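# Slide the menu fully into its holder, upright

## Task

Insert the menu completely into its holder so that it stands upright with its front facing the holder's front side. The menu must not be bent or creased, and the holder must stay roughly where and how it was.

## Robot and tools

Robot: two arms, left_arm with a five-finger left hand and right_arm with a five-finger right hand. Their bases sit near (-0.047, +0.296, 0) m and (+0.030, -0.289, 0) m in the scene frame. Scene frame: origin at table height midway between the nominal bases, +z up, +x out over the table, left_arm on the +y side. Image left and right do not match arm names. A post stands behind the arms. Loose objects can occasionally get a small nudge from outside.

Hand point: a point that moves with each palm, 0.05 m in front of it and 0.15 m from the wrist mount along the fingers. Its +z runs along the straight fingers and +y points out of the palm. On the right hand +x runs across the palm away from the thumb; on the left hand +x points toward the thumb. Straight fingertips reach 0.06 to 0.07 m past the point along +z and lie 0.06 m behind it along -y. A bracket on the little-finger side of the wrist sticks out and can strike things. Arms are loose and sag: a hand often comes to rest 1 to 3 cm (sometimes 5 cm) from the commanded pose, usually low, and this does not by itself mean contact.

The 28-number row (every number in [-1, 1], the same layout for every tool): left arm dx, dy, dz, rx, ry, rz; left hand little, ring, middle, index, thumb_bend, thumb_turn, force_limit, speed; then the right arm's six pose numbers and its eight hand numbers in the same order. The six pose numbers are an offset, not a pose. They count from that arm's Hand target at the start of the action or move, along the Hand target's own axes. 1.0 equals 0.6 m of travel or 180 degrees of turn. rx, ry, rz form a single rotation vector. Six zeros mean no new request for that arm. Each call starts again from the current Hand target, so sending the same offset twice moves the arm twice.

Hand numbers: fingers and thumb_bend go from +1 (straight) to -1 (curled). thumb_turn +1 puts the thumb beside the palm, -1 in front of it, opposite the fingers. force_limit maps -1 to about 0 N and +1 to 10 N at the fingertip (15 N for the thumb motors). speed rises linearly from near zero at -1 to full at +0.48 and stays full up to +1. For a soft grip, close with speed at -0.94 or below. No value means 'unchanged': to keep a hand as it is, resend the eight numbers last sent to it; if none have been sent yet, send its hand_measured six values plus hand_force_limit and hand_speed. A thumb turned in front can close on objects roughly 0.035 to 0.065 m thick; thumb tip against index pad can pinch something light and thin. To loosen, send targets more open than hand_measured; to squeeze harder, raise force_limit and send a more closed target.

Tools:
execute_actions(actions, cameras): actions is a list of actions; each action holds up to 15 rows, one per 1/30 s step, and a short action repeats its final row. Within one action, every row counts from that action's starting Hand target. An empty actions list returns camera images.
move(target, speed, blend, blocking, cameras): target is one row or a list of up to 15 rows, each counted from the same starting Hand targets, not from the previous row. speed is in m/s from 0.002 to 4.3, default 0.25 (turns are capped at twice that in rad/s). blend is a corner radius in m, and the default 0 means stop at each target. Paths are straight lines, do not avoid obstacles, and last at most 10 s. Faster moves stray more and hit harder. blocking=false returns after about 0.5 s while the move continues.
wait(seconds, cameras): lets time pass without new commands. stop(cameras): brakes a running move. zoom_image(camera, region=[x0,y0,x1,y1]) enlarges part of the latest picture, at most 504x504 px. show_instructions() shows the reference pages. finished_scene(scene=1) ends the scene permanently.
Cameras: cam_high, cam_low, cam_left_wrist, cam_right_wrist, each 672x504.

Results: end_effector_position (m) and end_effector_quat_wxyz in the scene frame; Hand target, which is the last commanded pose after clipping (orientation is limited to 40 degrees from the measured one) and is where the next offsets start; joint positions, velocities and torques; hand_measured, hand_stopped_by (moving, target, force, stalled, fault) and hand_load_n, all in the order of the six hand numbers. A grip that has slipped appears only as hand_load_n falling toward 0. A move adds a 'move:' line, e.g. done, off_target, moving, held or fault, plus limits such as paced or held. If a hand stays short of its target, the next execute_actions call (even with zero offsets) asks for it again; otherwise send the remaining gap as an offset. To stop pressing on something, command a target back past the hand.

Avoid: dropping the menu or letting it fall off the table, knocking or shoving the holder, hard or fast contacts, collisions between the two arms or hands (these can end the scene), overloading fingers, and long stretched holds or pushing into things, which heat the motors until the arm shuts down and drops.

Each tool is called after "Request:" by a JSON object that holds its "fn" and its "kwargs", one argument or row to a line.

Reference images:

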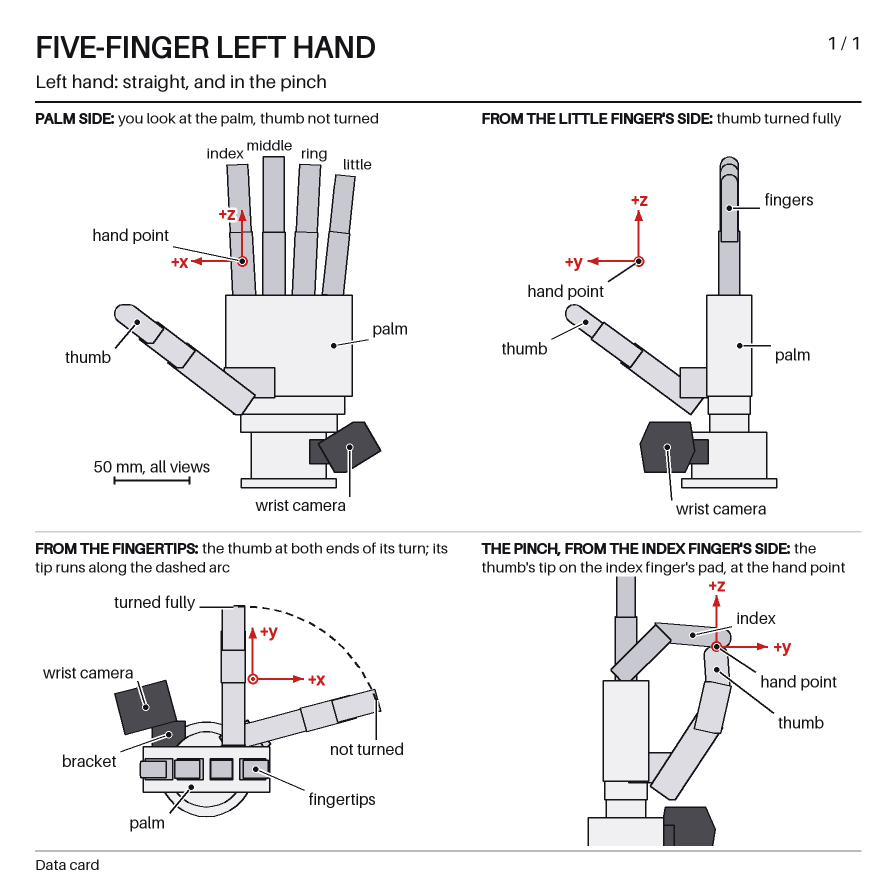

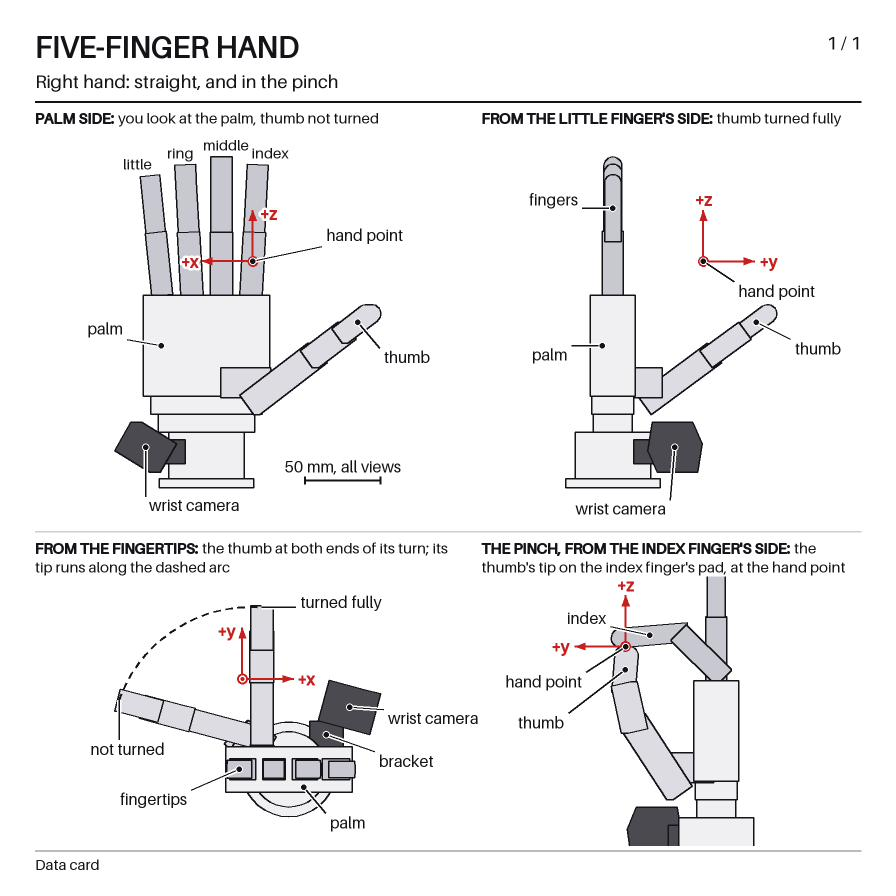

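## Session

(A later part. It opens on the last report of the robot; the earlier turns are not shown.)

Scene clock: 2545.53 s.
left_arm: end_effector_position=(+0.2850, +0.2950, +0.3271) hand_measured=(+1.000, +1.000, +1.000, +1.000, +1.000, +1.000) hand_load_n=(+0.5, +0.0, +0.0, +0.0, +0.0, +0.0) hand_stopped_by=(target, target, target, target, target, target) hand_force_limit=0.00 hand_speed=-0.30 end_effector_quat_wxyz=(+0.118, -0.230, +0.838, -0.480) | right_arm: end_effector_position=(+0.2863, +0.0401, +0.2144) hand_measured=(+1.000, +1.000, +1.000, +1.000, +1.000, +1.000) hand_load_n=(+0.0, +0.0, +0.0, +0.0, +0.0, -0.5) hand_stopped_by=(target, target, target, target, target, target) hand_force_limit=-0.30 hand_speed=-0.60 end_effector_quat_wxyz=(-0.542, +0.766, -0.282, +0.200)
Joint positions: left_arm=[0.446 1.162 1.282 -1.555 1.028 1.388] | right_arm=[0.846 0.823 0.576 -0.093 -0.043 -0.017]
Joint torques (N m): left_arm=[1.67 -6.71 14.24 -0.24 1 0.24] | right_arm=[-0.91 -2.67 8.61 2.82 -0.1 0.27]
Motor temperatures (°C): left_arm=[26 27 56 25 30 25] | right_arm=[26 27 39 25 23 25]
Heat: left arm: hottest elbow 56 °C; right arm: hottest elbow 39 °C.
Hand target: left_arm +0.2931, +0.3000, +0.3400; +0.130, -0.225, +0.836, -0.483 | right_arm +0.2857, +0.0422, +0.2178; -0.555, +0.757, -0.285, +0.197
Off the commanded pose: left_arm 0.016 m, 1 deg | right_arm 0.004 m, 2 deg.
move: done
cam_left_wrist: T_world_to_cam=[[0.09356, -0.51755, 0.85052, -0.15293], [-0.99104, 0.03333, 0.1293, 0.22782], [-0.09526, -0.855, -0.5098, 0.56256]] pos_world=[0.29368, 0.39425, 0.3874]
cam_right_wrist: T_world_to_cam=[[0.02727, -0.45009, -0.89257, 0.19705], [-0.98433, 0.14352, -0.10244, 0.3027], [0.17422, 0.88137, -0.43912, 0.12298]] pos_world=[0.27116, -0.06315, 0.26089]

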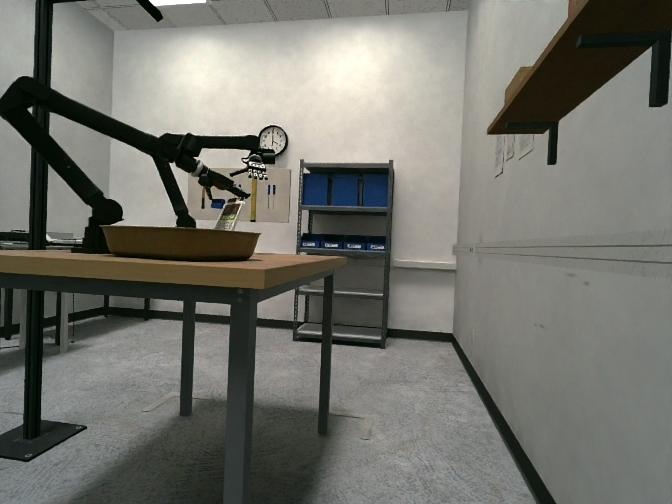

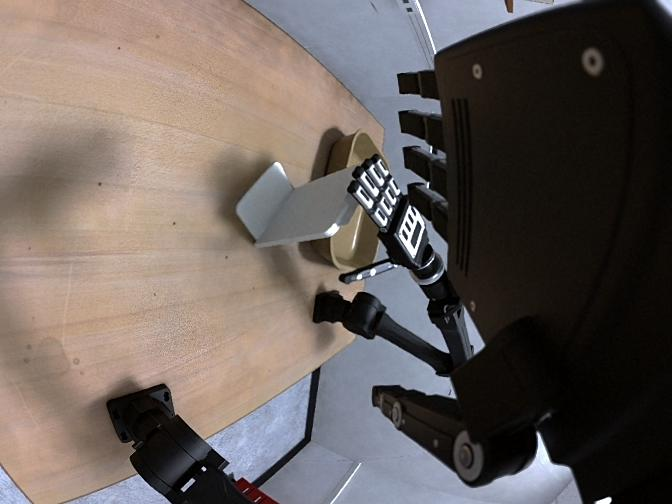

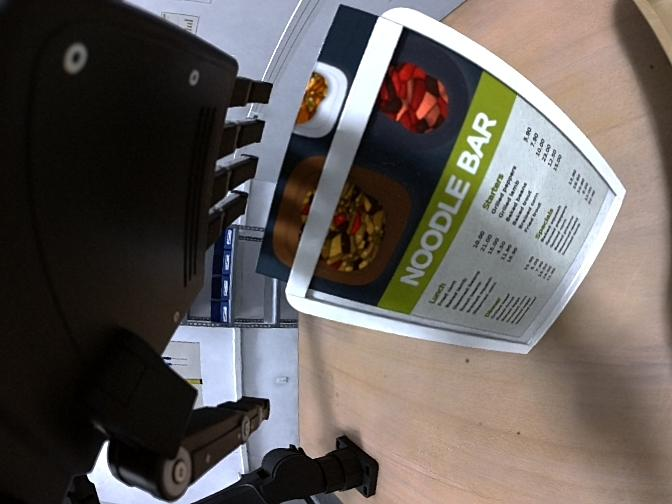

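Request:
{"fn": "move", "kwargs": {
  "target": [0,0,0,0,0,0,1,1,1,1,1,1,0,-0.3,-0.0005,0.01,0,0,0,0,1,1,1,1,1,1,-0.3,-0.6],
  "speed": 0.03,
  "cameras": ["cam_low","cam_left_wrist","cam_right_wrist"]
}}

Request:
{"fn": "zoom_image", "kwargs": {
  "camera": "cam_left_wrist",
  "region": [320, 150, 400, 240]
}}

Request:
{"fn": "zoom_image", "kwargs": {
  "camera": "cam_low",
  "region": [210, 170, 260, 220]
}}

Scene clock: 2550.53 s.
left_arm: end_effector_position=(+0.2850, +0.2950, +0.3271) hand_measured=(+1.000, +1.000, +1.000, +1.000, +1.000, +1.000) hand_load_n=(+0.0, +0.0, +0.0, +0.0, +0.0, +0.0) hand_stopped_by=(target, target, target, target, target, target) hand_force_limit=0.00 hand_speed=-0.30 end_effector_quat_wxyz=(+0.118, -0.230, +0.838, -0.480) | right_arm: end_effector_position=(+0.2851, +0.0388, +0.2090) hand_measured=(+1.000, +1.000, +1.000, +1.000, +1.000, +1.000) hand_load_n=(+0.0, +0.0, +0.0, +0.0, +0.0, +0.0) hand_stopped_by=(target, target, target, target, target, target) hand_force_limit=-0.30 hand_speed=-0.60 end_effector_quat_wxyz=(-0.542, +0.766, -0.282, +0.200)
Joint positions: left_arm=[0.446 1.162 1.282 -1.555 1.028 1.388] | right_arm=[0.846 0.821 0.56 -0.077 -0.043 -0.017]
Joint torques (N m): left_arm=[1.67 -6.65 14.23 -0.25 1 0.24] | right_arm=[-0.5 -2.43 8.57 2.78 -0.05 0.26]
Motor temperatures (°C): left_arm=[26 27 56 25 30 25] | right_arm=[26 27 39 25 23 25]
Heat: left arm: hottest elbow 56 °C; right arm: hottest elbow 39 °C.
Hand target: left_arm +0.2931, +0.3000, +0.3400; +0.130, -0.225, +0.836, -0.483 | right_arm +0.2842, +0.0411, +0.2121; -0.555, +0.757, -0.285, +0.197
Off the commanded pose: left_arm 0.016 m, 1 deg | right_arm 0.004 m, 2 deg.
move: done
cam_left_wrist: T_world_to_cam=[[0.09356, -0.51755, 0.85052, -0.15293], [-0.99104, 0.03333, 0.1293, 0.22782], [-0.09526, -0.855, -0.5098, 0.56256]] pos_world=[0.29368, 0.39425, 0.3874]
cam_right_wrist: T_world_to_cam=[[0.0278, -0.44948, -0.89286, 0.19147], [-0.98428, 0.14354, -0.1029, 0.30124], [0.17442, 0.88168, -0.43843, 0.12167]] pos_world=[0.26996, -0.06445, 0.25529]

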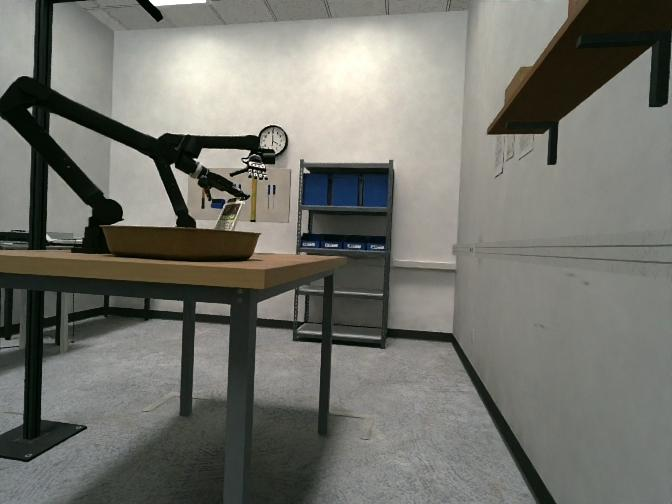

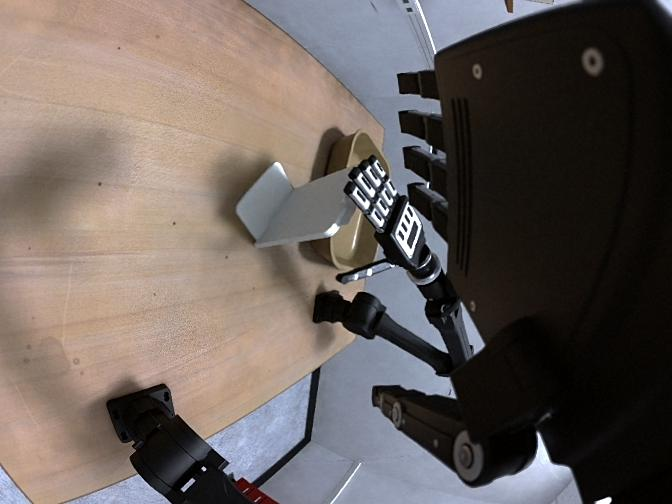

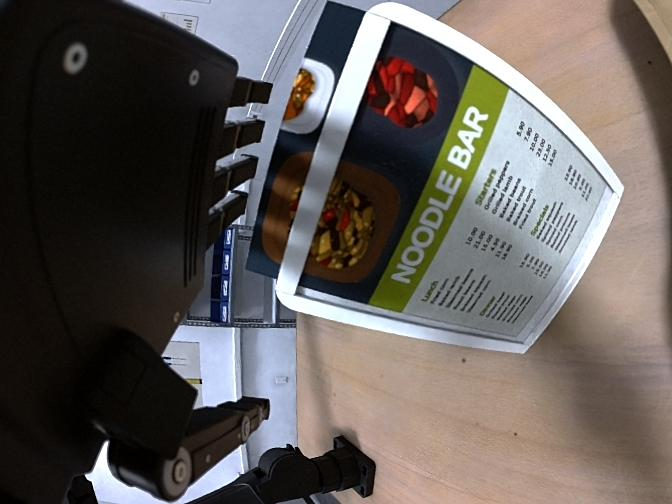

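Scaled by 5.600 from the camera's image (finer frame: 960x720).

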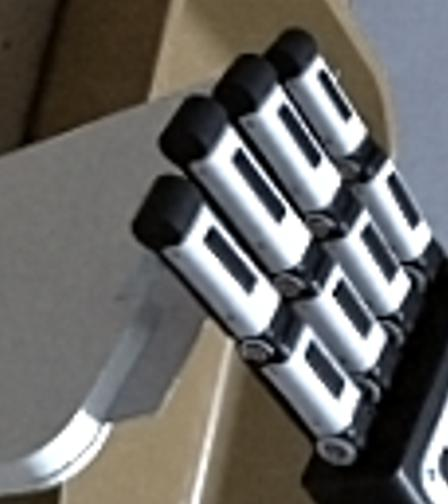

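Scaled by 10.080 from the camera's image (finer frame: 960x720).

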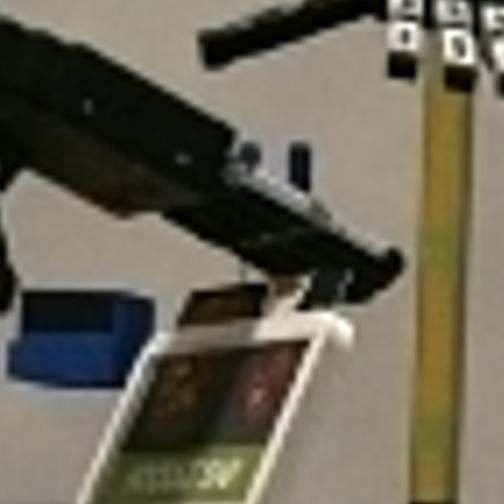

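Request:
{"fn": "move", "kwargs": {
  "target": [0,0,0,0,0,0,1,1,1,1,1,1,0,-0.3,-0.0003,0.008,0,0,0,0,1,1,1,1,1,1,-0.3,-0.6],
  "speed": 0.03,
  "cameras": ["cam_low","cam_left_wrist","cam_right_wrist"]
}}

Request:
{"fn": "zoom_image", "kwargs": {
  "camera": "cam_left_wrist",
  "region": [320, 150, 400, 240]
}}

Request:
{"fn": "zoom_image", "kwargs": {
  "camera": "cam_low",
  "region": [210, 170, 260, 220]
}}

Scene clock: 2558.47 s.
left_arm: end_effector_position=(+0.2850, +0.2950, +0.3271) hand_measured=(+1.000, +1.000, +1.000, +1.000, +1.000, +1.000) hand_load_n=(+0.0, +0.0, +0.0, +0.0, +0.0, +0.0) hand_stopped_by=(target, target, target, target, target, target) hand_force_limit=0.00 hand_speed=-0.30 end_effector_quat_wxyz=(+0.118, -0.230, +0.838, -0.480) | right_arm: end_effector_position=(+0.2842, +0.0378, +0.2048) hand_measured=(+1.000, +1.000, +1.000, +1.000, +1.000, +1.000) hand_load_n=(+0.0, +0.0, +0.0, -0.5, +0.0, +0.0) hand_stopped_by=(target, target, target, target, target, target) hand_force_limit=-0.30 hand_speed=-0.60 end_effector_quat_wxyz=(-0.542, +0.766, -0.282, +0.200)
Joint positions: left_arm=[0.446 1.162 1.282 -1.555 1.028 1.388] | right_arm=[0.846 0.821 0.548 -0.065 -0.043 -0.017]
Joint torques (N m): left_arm=[1.67 -6.59 14.23 -0.24 1 0.24] | right_arm=[-0.67 -2.32 8.58 2.76 -0.03 0.26]
Motor temperatures (°C): left_arm=[26 27 56 25 30 25] | right_arm=[26 27 38 25 23 25]
Heat: left arm: hottest elbow 56 °C; right arm: hottest elbow 38 °C.
Hand target: left_arm +0.2931, +0.3000, +0.3400; +0.130, -0.225, +0.836, -0.483 | right_arm +0.2830, +0.0402, +0.2077; -0.555, +0.756, -0.285, +0.197
Off the commanded pose: left_arm 0.016 m, 1 deg | right_arm 0.004 m, 2 deg.
move: done
cam_left_wrist: T_world_to_cam=[[0.09356, -0.51755, 0.85052, -0.15293], [-0.99104, 0.03333, 0.1293, 0.22782], [-0.09526, -0.855, -0.5098, 0.56256]] pos_world=[0.29368, 0.39425, 0.3874]
cam_right_wrist: T_world_to_cam=[[0.02835, -0.44896, -0.8931, 0.18724], [-0.98421, 0.14362, -0.10344, 0.30018], [0.17471, 0.88193, -0.4378, 0.12064]] pos_world=[0.26906, -0.06545, 0.25109]

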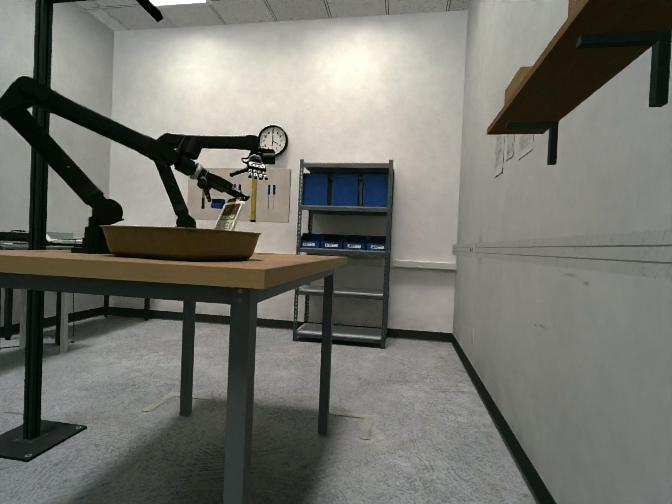

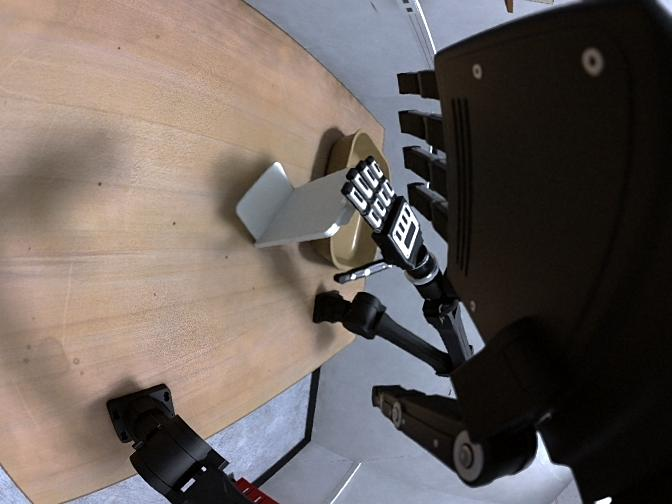

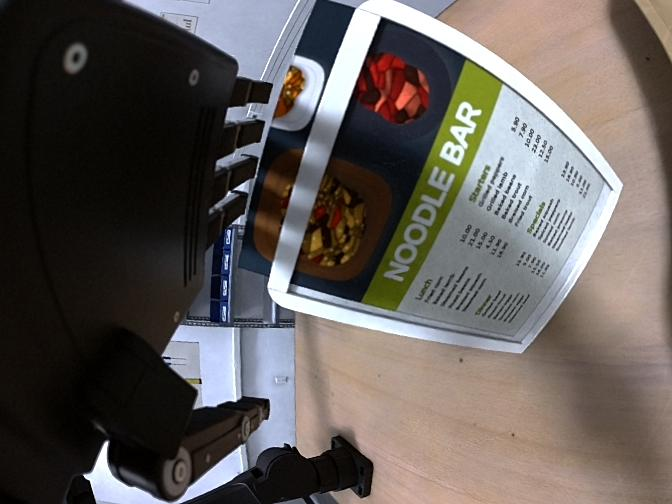

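Scaled by 5.600 from the camera's image (finer frame: 960x720).

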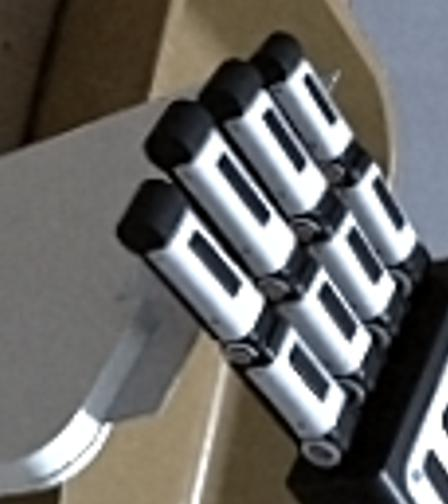

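Scaled by 10.080 from the camera's image (finer frame: 960x720).

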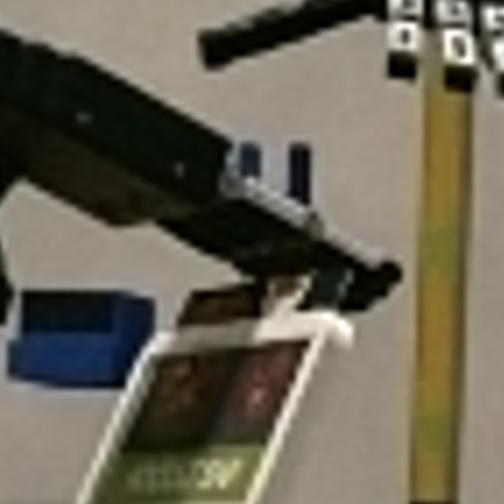

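Request:
{"fn": "move", "kwargs": {
  "target": [0,0,0,0,0,0,1,1,1,1,1,1,0,-0.3,-0.0003,0.0067,0,0,0,0,1,1,1,1,1,1,-0.3,-0.6],
  "speed": 0.03,
  "cameras": ["cam_low","cam_left_wrist","cam_right_wrist"]
}}

Request:
{"fn": "zoom_image", "kwargs": {
  "camera": "cam_left_wrist",
  "region": [320, 150, 400, 240]
}}

Request:
{"fn": "zoom_image", "kwargs": {
  "camera": "cam_low",
  "region": [210, 170, 260, 220]
}}

Request:
{"fn": "zoom_image", "kwargs": {
  "camera": "cam_right_wrist",
  "region": [220, 0, 420, 310]
}}

Scene clock: 2565.17 s.
left_arm: end_effector_position=(+0.2850, +0.2950, +0.3271) hand_measured=(+1.000, +1.000, +1.000, +1.000, +1.000, +1.000) hand_load_n=(+0.0, -0.5, +0.0, +0.0, +0.0, +0.0) hand_stopped_by=(target, target, target, target, target, target) hand_force_limit=0.00 hand_speed=-0.30 end_effector_quat_wxyz=(+0.118, -0.230, +0.838, -0.480) | right_arm: end_effector_position=(+0.2834, +0.0370, +0.2012) hand_measured=(+1.000, +1.000, +1.000, +1.000, +1.000, +1.000) hand_load_n=(+0.0, +0.0, +0.0, +0.0, +0.0, +0.0) hand_stopped_by=(target, target, target, target, target, target) hand_force_limit=-0.30 hand_speed=-0.60 end_effector_quat_wxyz=(-0.543, +0.766, -0.281, +0.201)
Joint positions: left_arm=[0.446 1.162 1.282 -1.555 1.028 1.388] | right_arm=[0.846 0.82 0.537 -0.054 -0.043 -0.017]
Joint torques (N m): left_arm=[1.67 -6.65 14.23 -0.25 1 0.24] | right_arm=[-0.56 -2.37 8.47 2.78 -0.02 0.26]
Motor temperatures (°C): left_arm=[26 27 56 25 30 25] | right_arm=[26 27 39 25 23 25]
Heat: left arm: hottest elbow 56 °C; right arm: hottest elbow 39 °C.
Hand target: left_arm +0.2931, +0.3000, +0.3400; +0.130, -0.225, +0.836, -0.483 | right_arm +0.2820, +0.0394, +0.2038; -0.555, +0.756, -0.285, +0.197
Off the commanded pose: left_arm 0.016 m, 1 deg | right_arm 0.004 m, 2 deg.
move: done
cam_left_wrist: T_world_to_cam=[[0.09356, -0.51755, 0.85052, -0.15293], [-0.99104, 0.03333, 0.1293, 0.22782], [-0.09526, -0.855, -0.5098, 0.56256]] pos_world=[0.29368, 0.39425, 0.3874]
cam_right_wrist: T_world_to_cam=[[0.02877, -0.44846, -0.89334, 0.18354], [-0.98416, 0.14369, -0.10382, 0.29913], [0.17492, 0.88218, -0.43722, 0.11979]] pos_world=[0.26816, -0.06635, 0.2474]

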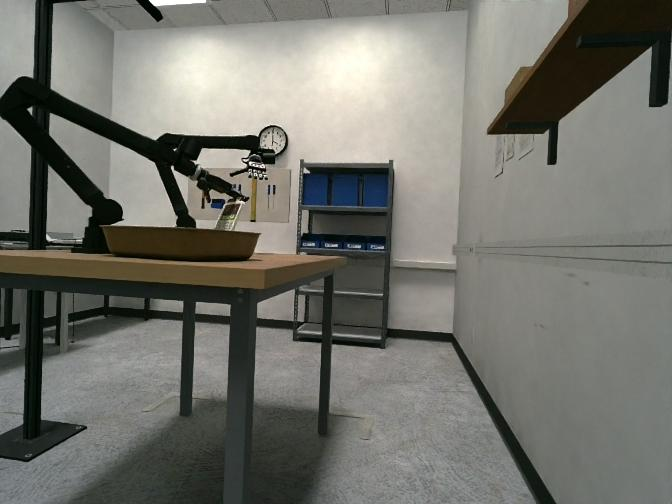

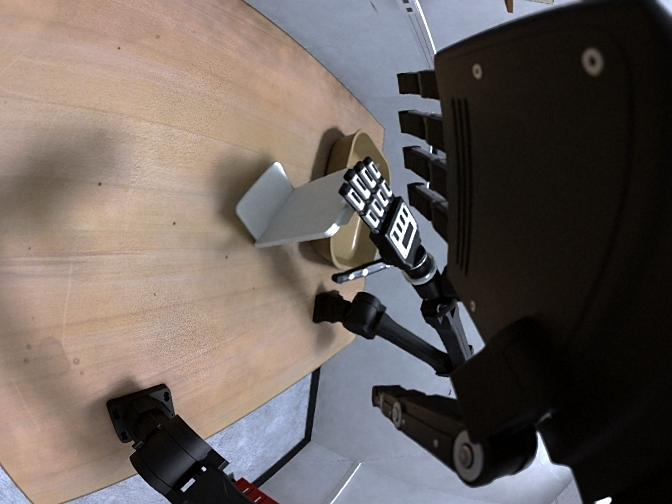

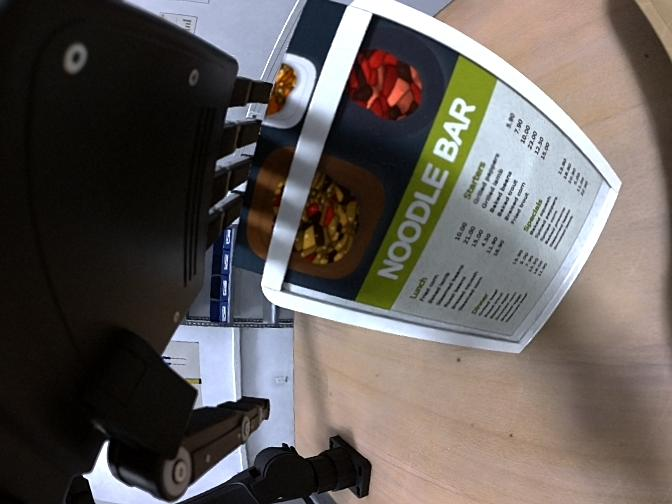

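Scaled by 5.600 from the camera's image (finer frame: 960x720).

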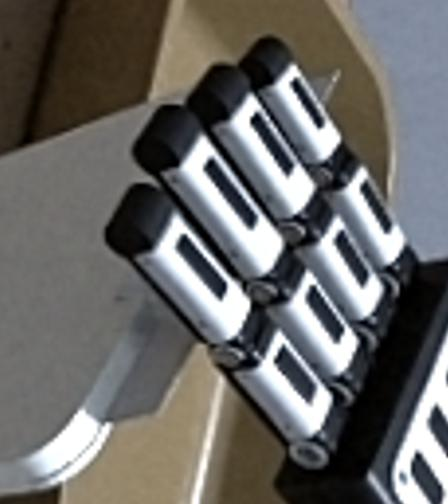

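Scaled by 10.080 from the camera's image (finer frame: 960x720).

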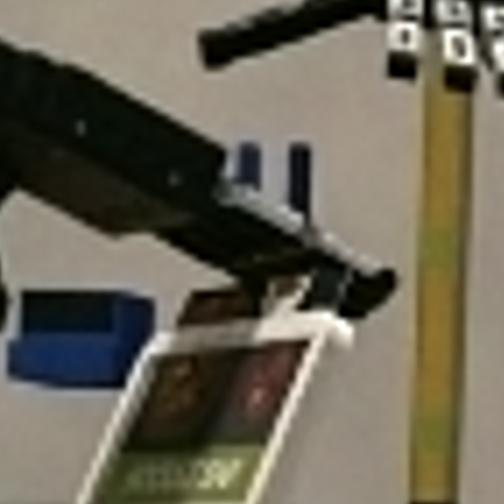

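Scaled by 1.626 from the camera's image (finer frame: 960x720).

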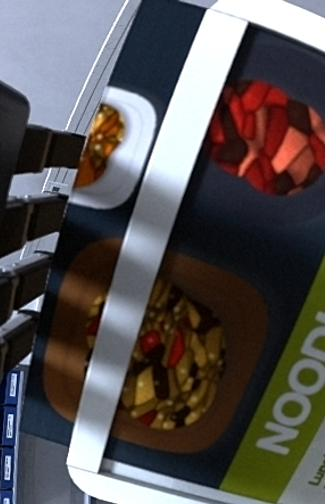

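Request:
{"fn": "move", "kwargs": {
  "target": [0,0,0,0,0,0,1,1,1,1,1,1,0,-0.3,-0.0003,0.0067,0,0,0,0,1,1,1,1,1,1,-0.3,-0.6],
  "speed": 0.03,
  "cameras": ["cam_low","cam_left_wrist","cam_right_wrist"]
}}

Request:
{"fn": "zoom_image", "kwargs": {
  "camera": "cam_left_wrist",
  "region": [320, 150, 400, 240]
}}

Request:
{"fn": "zoom_image", "kwargs": {
  "camera": "cam_low",
  "region": [210, 170, 260, 220]
}}

Request:
{"fn": "zoom_image", "kwargs": {
  "camera": "cam_right_wrist",
  "region": [220, 0, 420, 310]
}}

Scene clock: 2581.20 s.
left_arm: end_effector_position=(+0.2850, +0.2950, +0.3271) hand_measured=(+1.000, +1.000, +1.000, +1.000, +1.000, +1.000) hand_load_n=(+0.0, +0.0, +0.0, +0.0, +0.0, +0.0) hand_stopped_by=(target, target, target, target, target, target) hand_force_limit=0.00 hand_speed=-0.30 end_effector_quat_wxyz=(+0.118, -0.230, +0.838, -0.480) | right_arm: end_effector_position=(+0.2825, +0.0362, +0.1975) hand_measured=(+1.000, +1.000, +1.000, +1.000, +1.000, +1.000) hand_load_n=(+0.0, +0.0, +0.0, +0.0, +0.0, -0.5) hand_stopped_by=(target, target, target, target, target, target) hand_force_limit=-0.30 hand_speed=-0.60 end_effector_quat_wxyz=(-0.543, +0.765, -0.282, +0.200)
Joint positions: left_arm=[0.446 1.162 1.282 -1.555 1.028 1.388] | right_arm=[0.846 0.819 0.526 -0.044 -0.043 -0.015]
Joint torques (N m): left_arm=[1.61 -6.59 14.24 -0.25 1 0.24] | right_arm=[-0.44 -2.37 8.5 2.77 0.02 0.25]
Motor temperatures (°C): left_arm=[26 27 56 25 30 25] | right_arm=[26 27 38 25 23 25]
Heat: left arm: hottest elbow 56 °C; right arm: hottest elbow 38 °C.
Hand target: left_arm +0.2931, +0.3000, +0.3400; +0.130, -0.225, +0.836, -0.483 | right_arm +0.2810, +0.0386, +0.2000; -0.555, +0.756, -0.285, +0.197
Off the commanded pose: left_arm 0.016 m, 1 deg | right_arm 0.004 m, 2 deg.
move: done
cam_left_wrist: T_world_to_cam=[[0.09356, -0.51755, 0.85052, -0.15293], [-0.99104, 0.03333, 0.1293, 0.22782], [-0.09526, -0.855, -0.5098, 0.56256]] pos_world=[0.29368, 0.39425, 0.3874]
cam_right_wrist: T_world_to_cam=[[0.02781, -0.44731, -0.89395, 0.18021], [-0.98417, 0.14432, -0.10283, 0.29786], [0.17501, 0.88266, -0.43622, 0.11869]] pos_world=[0.26736, -0.06715, 0.2435]

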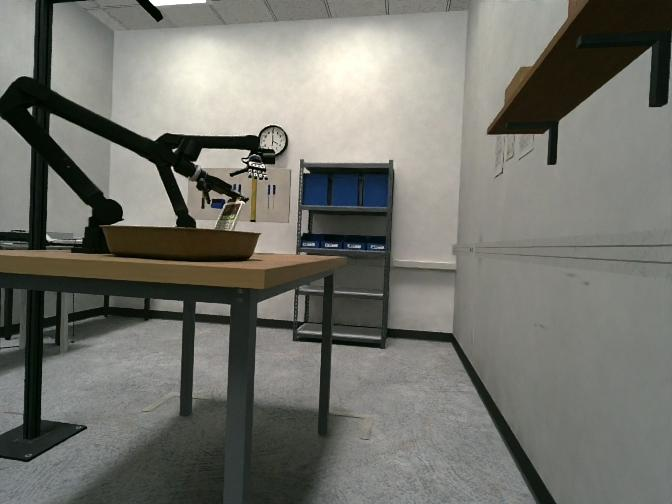

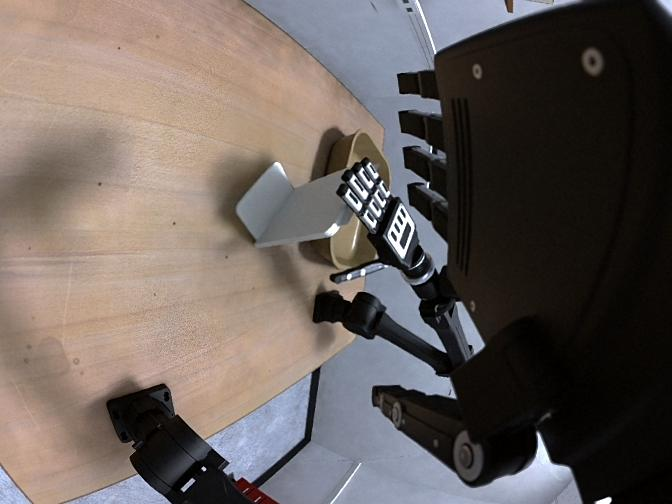

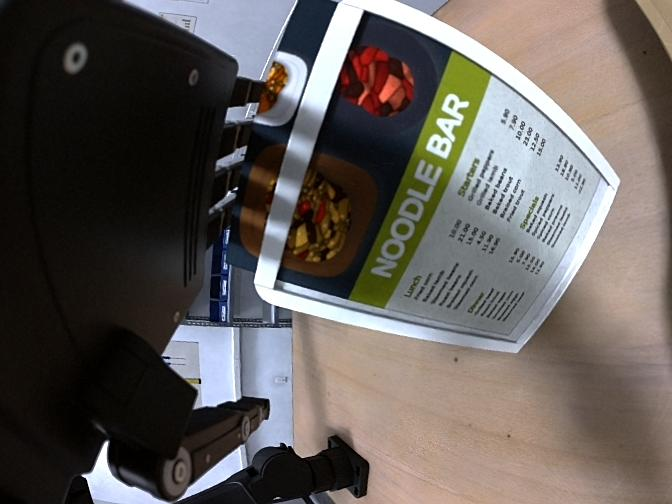

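Scaled by 5.600 from the camera's image (finer frame: 960x720).

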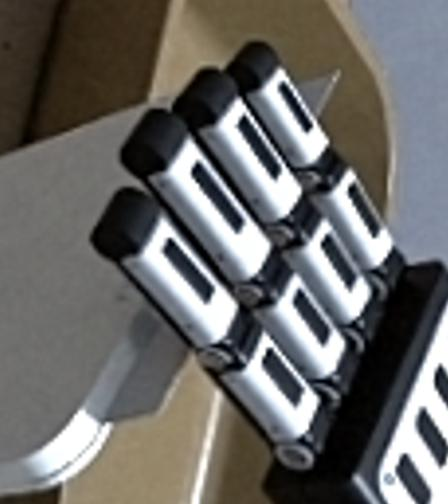

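Scaled by 10.080 from the camera's image (finer frame: 960x720).

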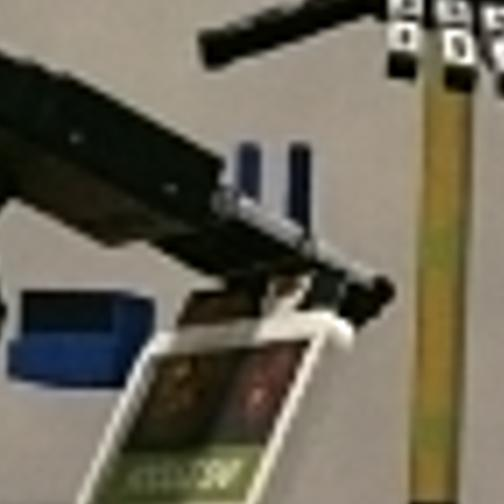

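Scaled by 1.626 from the camera's image (finer frame: 960x720).

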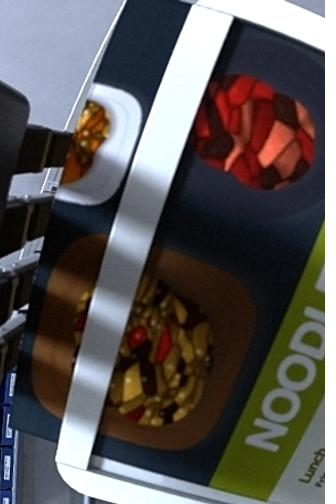

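Request:
{"fn": "move", "kwargs": {
  "target": [0,0,0,0,0,0,1,1,1,1,1,1,0,-0.3,-0.0003,0.0067,0,0,0,0,1,1,1,1,1,1,-0.3,-0.6],
  "speed": 0.03,
  "cameras": ["cam_low","cam_left_wrist","cam_right_wrist"]
}}

Request:
{"fn": "zoom_image", "kwargs": {
  "camera": "cam_left_wrist",
  "region": [320, 150, 400, 240]
}}

Request:
{"fn": "zoom_image", "kwargs": {
  "camera": "cam_low",
  "region": [210, 170, 260, 220]
}}

Request:
{"fn": "zoom_image", "kwargs": {
  "camera": "cam_right_wrist",
  "region": [200, 0, 400, 310]
}}

Scene clock: 2594.27 s.
left_arm: end_effector_position=(+0.2850, +0.2950, +0.3271) hand_measured=(+1.000, +1.000, +1.000, +1.000, +1.000, +1.000) hand_load_n=(+0.0, +0.0, +0.0, +0.0, +0.0, -0.5) hand_stopped_by=(target, target, target, target, target, target) hand_force_limit=0.00 hand_speed=-0.30 end_effector_quat_wxyz=(+0.118, -0.230, +0.838, -0.480) | right_arm: end_effector_position=(+0.2818, +0.0354, +0.1938) hand_measured=(+1.000, +1.000, +1.000, +1.000, +1.000, +1.000) hand_load_n=(+0.0, +0.0, +0.0, +0.0, +0.0, -0.5) hand_stopped_by=(target, target, target, target, target, target) hand_force_limit=-0.30 hand_speed=-0.60 end_effector_quat_wxyz=(-0.543, +0.765, -0.282, +0.200)
Joint positions: left_arm=[0.446 1.162 1.282 -1.555 1.028 1.388] | right_arm=[0.846 0.819 0.516 -0.033 -0.043 -0.015]
Joint torques (N m): left_arm=[1.61 -6.59 14.23 -0.25 1 0.24] | right_arm=[-0.38 -2.32 8.46 2.8 0.04 0.27]
Motor temperatures (°C): left_arm=[26 27 57 25 30 25] | right_arm=[26 27 38 25 23 25]
Heat: left arm: hottest elbow 57 °C; right arm: hottest elbow 38 °C.
Hand target: left_arm +0.2931, +0.3000, +0.3400; +0.130, -0.225, +0.836, -0.483 | right_arm +0.2801, +0.0379, +0.1962; -0.555, +0.756, -0.285, +0.197
Off the commanded pose: left_arm 0.016 m, 1 deg | right_arm 0.004 m, 2 deg.
move: done
cam_left_wrist: T_world_to_cam=[[0.09356, -0.51755, 0.85052, -0.15293], [-0.99104, 0.03333, 0.1293, 0.22782], [-0.09526, -0.855, -0.5098, 0.56256]] pos_world=[0.29368, 0.39425, 0.3874]
cam_right_wrist: T_world_to_cam=[[0.02815, -0.447, -0.89409, 0.17662], [-0.98414, 0.14431, -0.10313, 0.29688], [0.17513, 0.88282, -0.43585, 0.11786]] pos_world=[0.26656, -0.06795, 0.2399]

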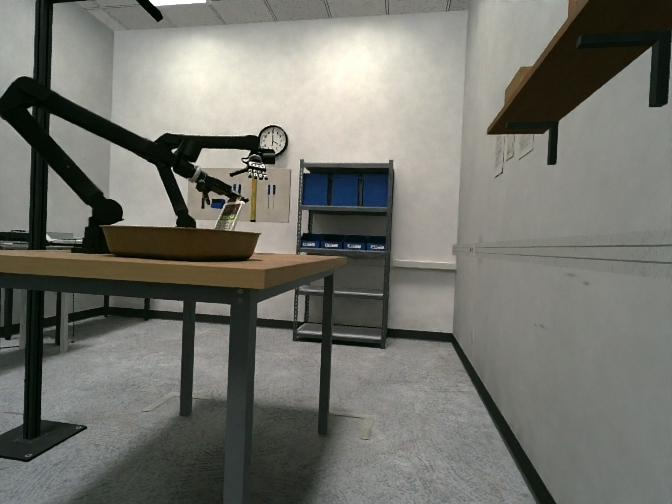

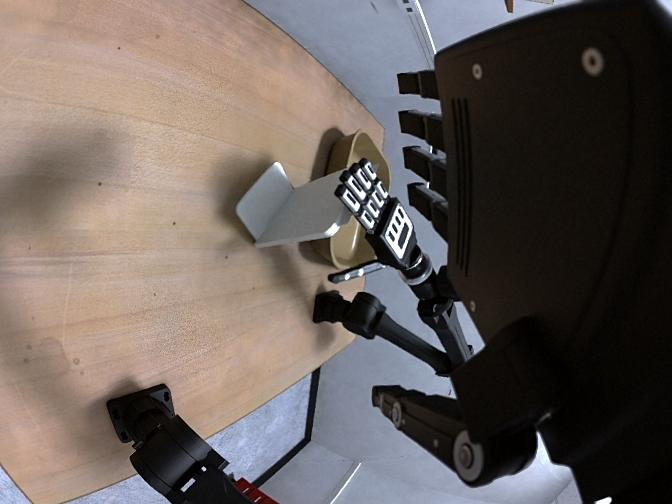

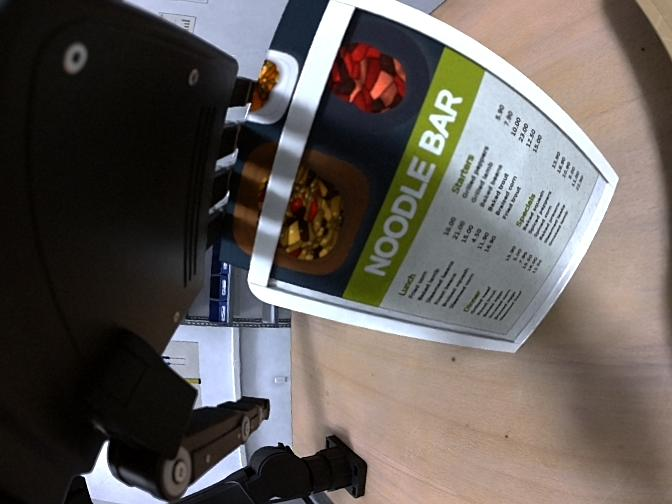

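Scaled by 5.600 from the camera's image (finer frame: 960x720).

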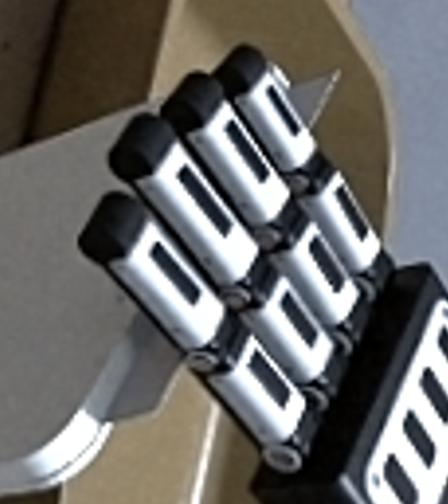

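Scaled by 10.080 from the camera's image (finer frame: 960x720).

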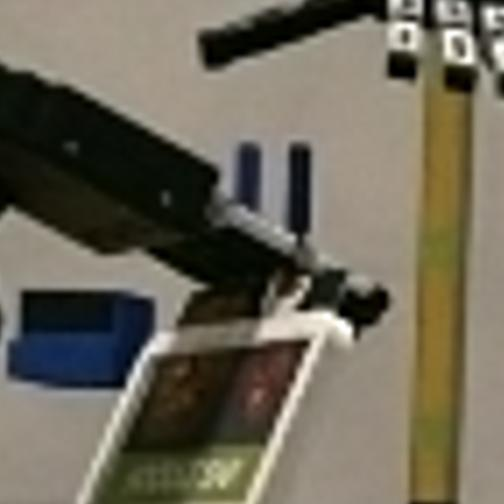

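Scaled by 1.626 from the camera's image (finer frame: 960x720).

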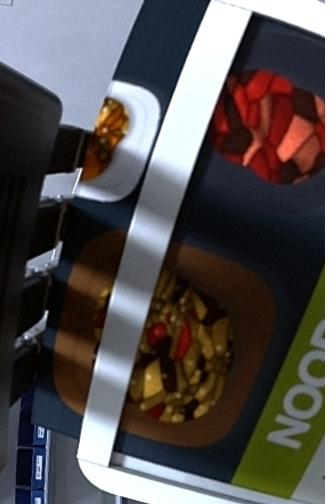

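Request:
{"fn": "move", "kwargs": {
  "target": [0,0,0,0,0,0,1,1,1,1,1,1,0,-0.3,-0.0003,0.0067,0,0,0,0,1,1,1,1,1,1,-0.3,-0.6],
  "speed": 0.03,
  "cameras": ["cam_low","cam_left_wrist","cam_right_wrist"]
}}

Request:
{"fn": "zoom_image", "kwargs": {
  "camera": "cam_left_wrist",
  "region": [320, 150, 400, 240]
}}

Request:
{"fn": "zoom_image", "kwargs": {
  "camera": "cam_low",
  "region": [210, 170, 260, 220]
}}

Request:
{"fn": "zoom_image", "kwargs": {
  "camera": "cam_right_wrist",
  "region": [200, 0, 400, 310]
}}

Scene clock: 2602.57 s.
left_arm: end_effector_position=(+0.2850, +0.2950, +0.3271) hand_measured=(+1.000, +1.000, +1.000, +1.000, +1.000, +1.000) hand_load_n=(+0.0, -0.5, +0.0, +0.0, +0.0, +0.0) hand_stopped_by=(target, target, target, target, target, target) hand_force_limit=0.00 hand_speed=-0.30 end_effector_quat_wxyz=(+0.118, -0.230, +0.838, -0.480) | right_arm: end_effector_position=(+0.2809, +0.0354, +0.1917) hand_measured=(+1.000, +1.000, +1.000, +1.000, +1.000, +1.000) hand_load_n=(+0.0, +0.0, +0.0, +0.0, +0.0, +0.0) hand_stopped_by=(target, target, target, target, target, target) hand_force_limit=-0.30 hand_speed=-0.60 end_effector_quat_wxyz=(-0.546, +0.763, -0.286, +0.198)
Joint positions: left_arm=[0.446 1.162 1.282 -1.555 1.028 1.388] | right_arm=[0.846 0.819 0.507 -0.021 -0.043 -0.004]
Joint torques (N m): left_arm=[1.61 -6.71 14.23 -0.25 1 0.24] | right_arm=[-0.56 -2.2 8.29 2.69 0.08 0.25]
Motor temperatures (°C): left_arm=[26 27 57 25 30 25] | right_arm=[26 27 37 25 23 25]
Heat: left arm: hottest elbow 57 °C; right arm: hottest elbow 37 °C.
Hand target: left_arm +0.2931, +0.3000, +0.3400; +0.130, -0.225, +0.836, -0.483 | right_arm +0.2790, +0.0371, +0.1924; -0.555, +0.756, -0.285, +0.197
Off the commanded pose: left_arm 0.016 m, 1 deg | right_arm 0.003 m, 1 deg.
move: done
cam_left_wrist: T_world_to_cam=[[0.09356, -0.51755, 0.85052, -0.15293], [-0.99104, 0.03333, 0.1293, 0.22782], [-0.09526, -0.855, -0.5098, 0.56256]] pos_world=[0.29368, 0.39425, 0.3874]
cam_right_wrist: T_world_to_cam=[[0.0218, -0.43896, -0.89824, 0.17695], [-0.98415, 0.14874, -0.09657, 0.29439], [0.17599, 0.88611, -0.42876, 0.11536]] pos_world=[0.26556, -0.06833, 0.23684]

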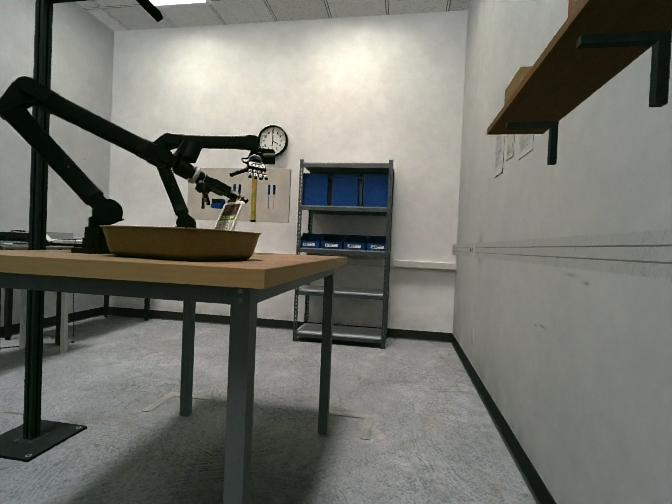

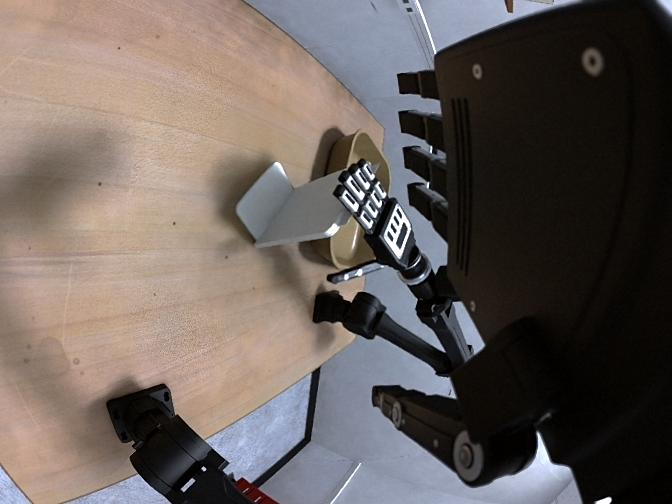

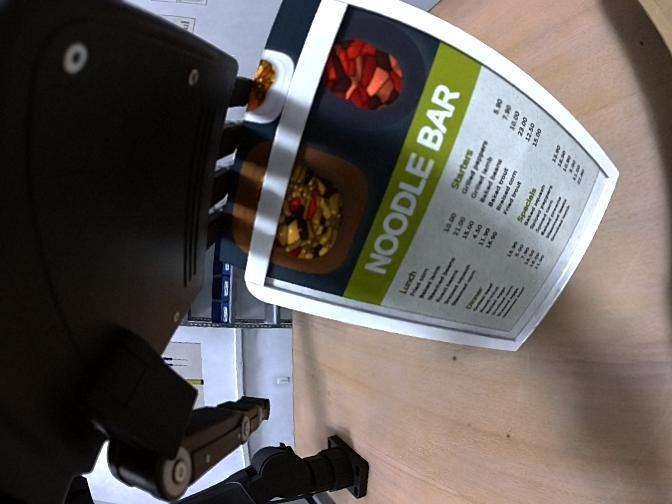

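Scaled by 5.600 from the camera's image (finer frame: 960x720).

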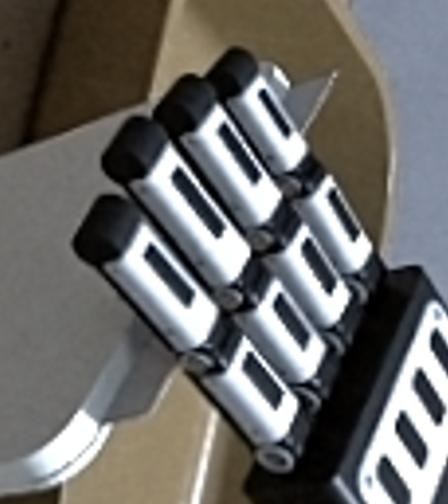

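Scaled by 10.080 from the camera's image (finer frame: 960x720).

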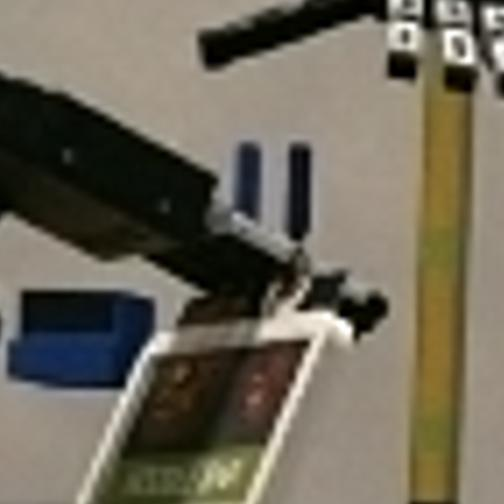

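Scaled by 1.626 from the camera's image (finer frame: 960x720).

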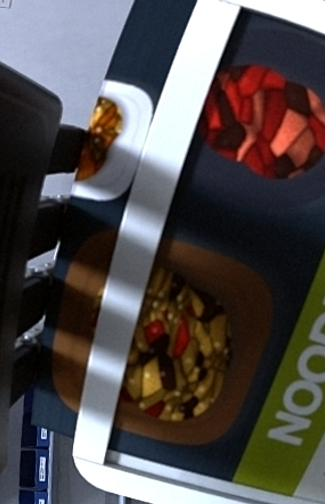

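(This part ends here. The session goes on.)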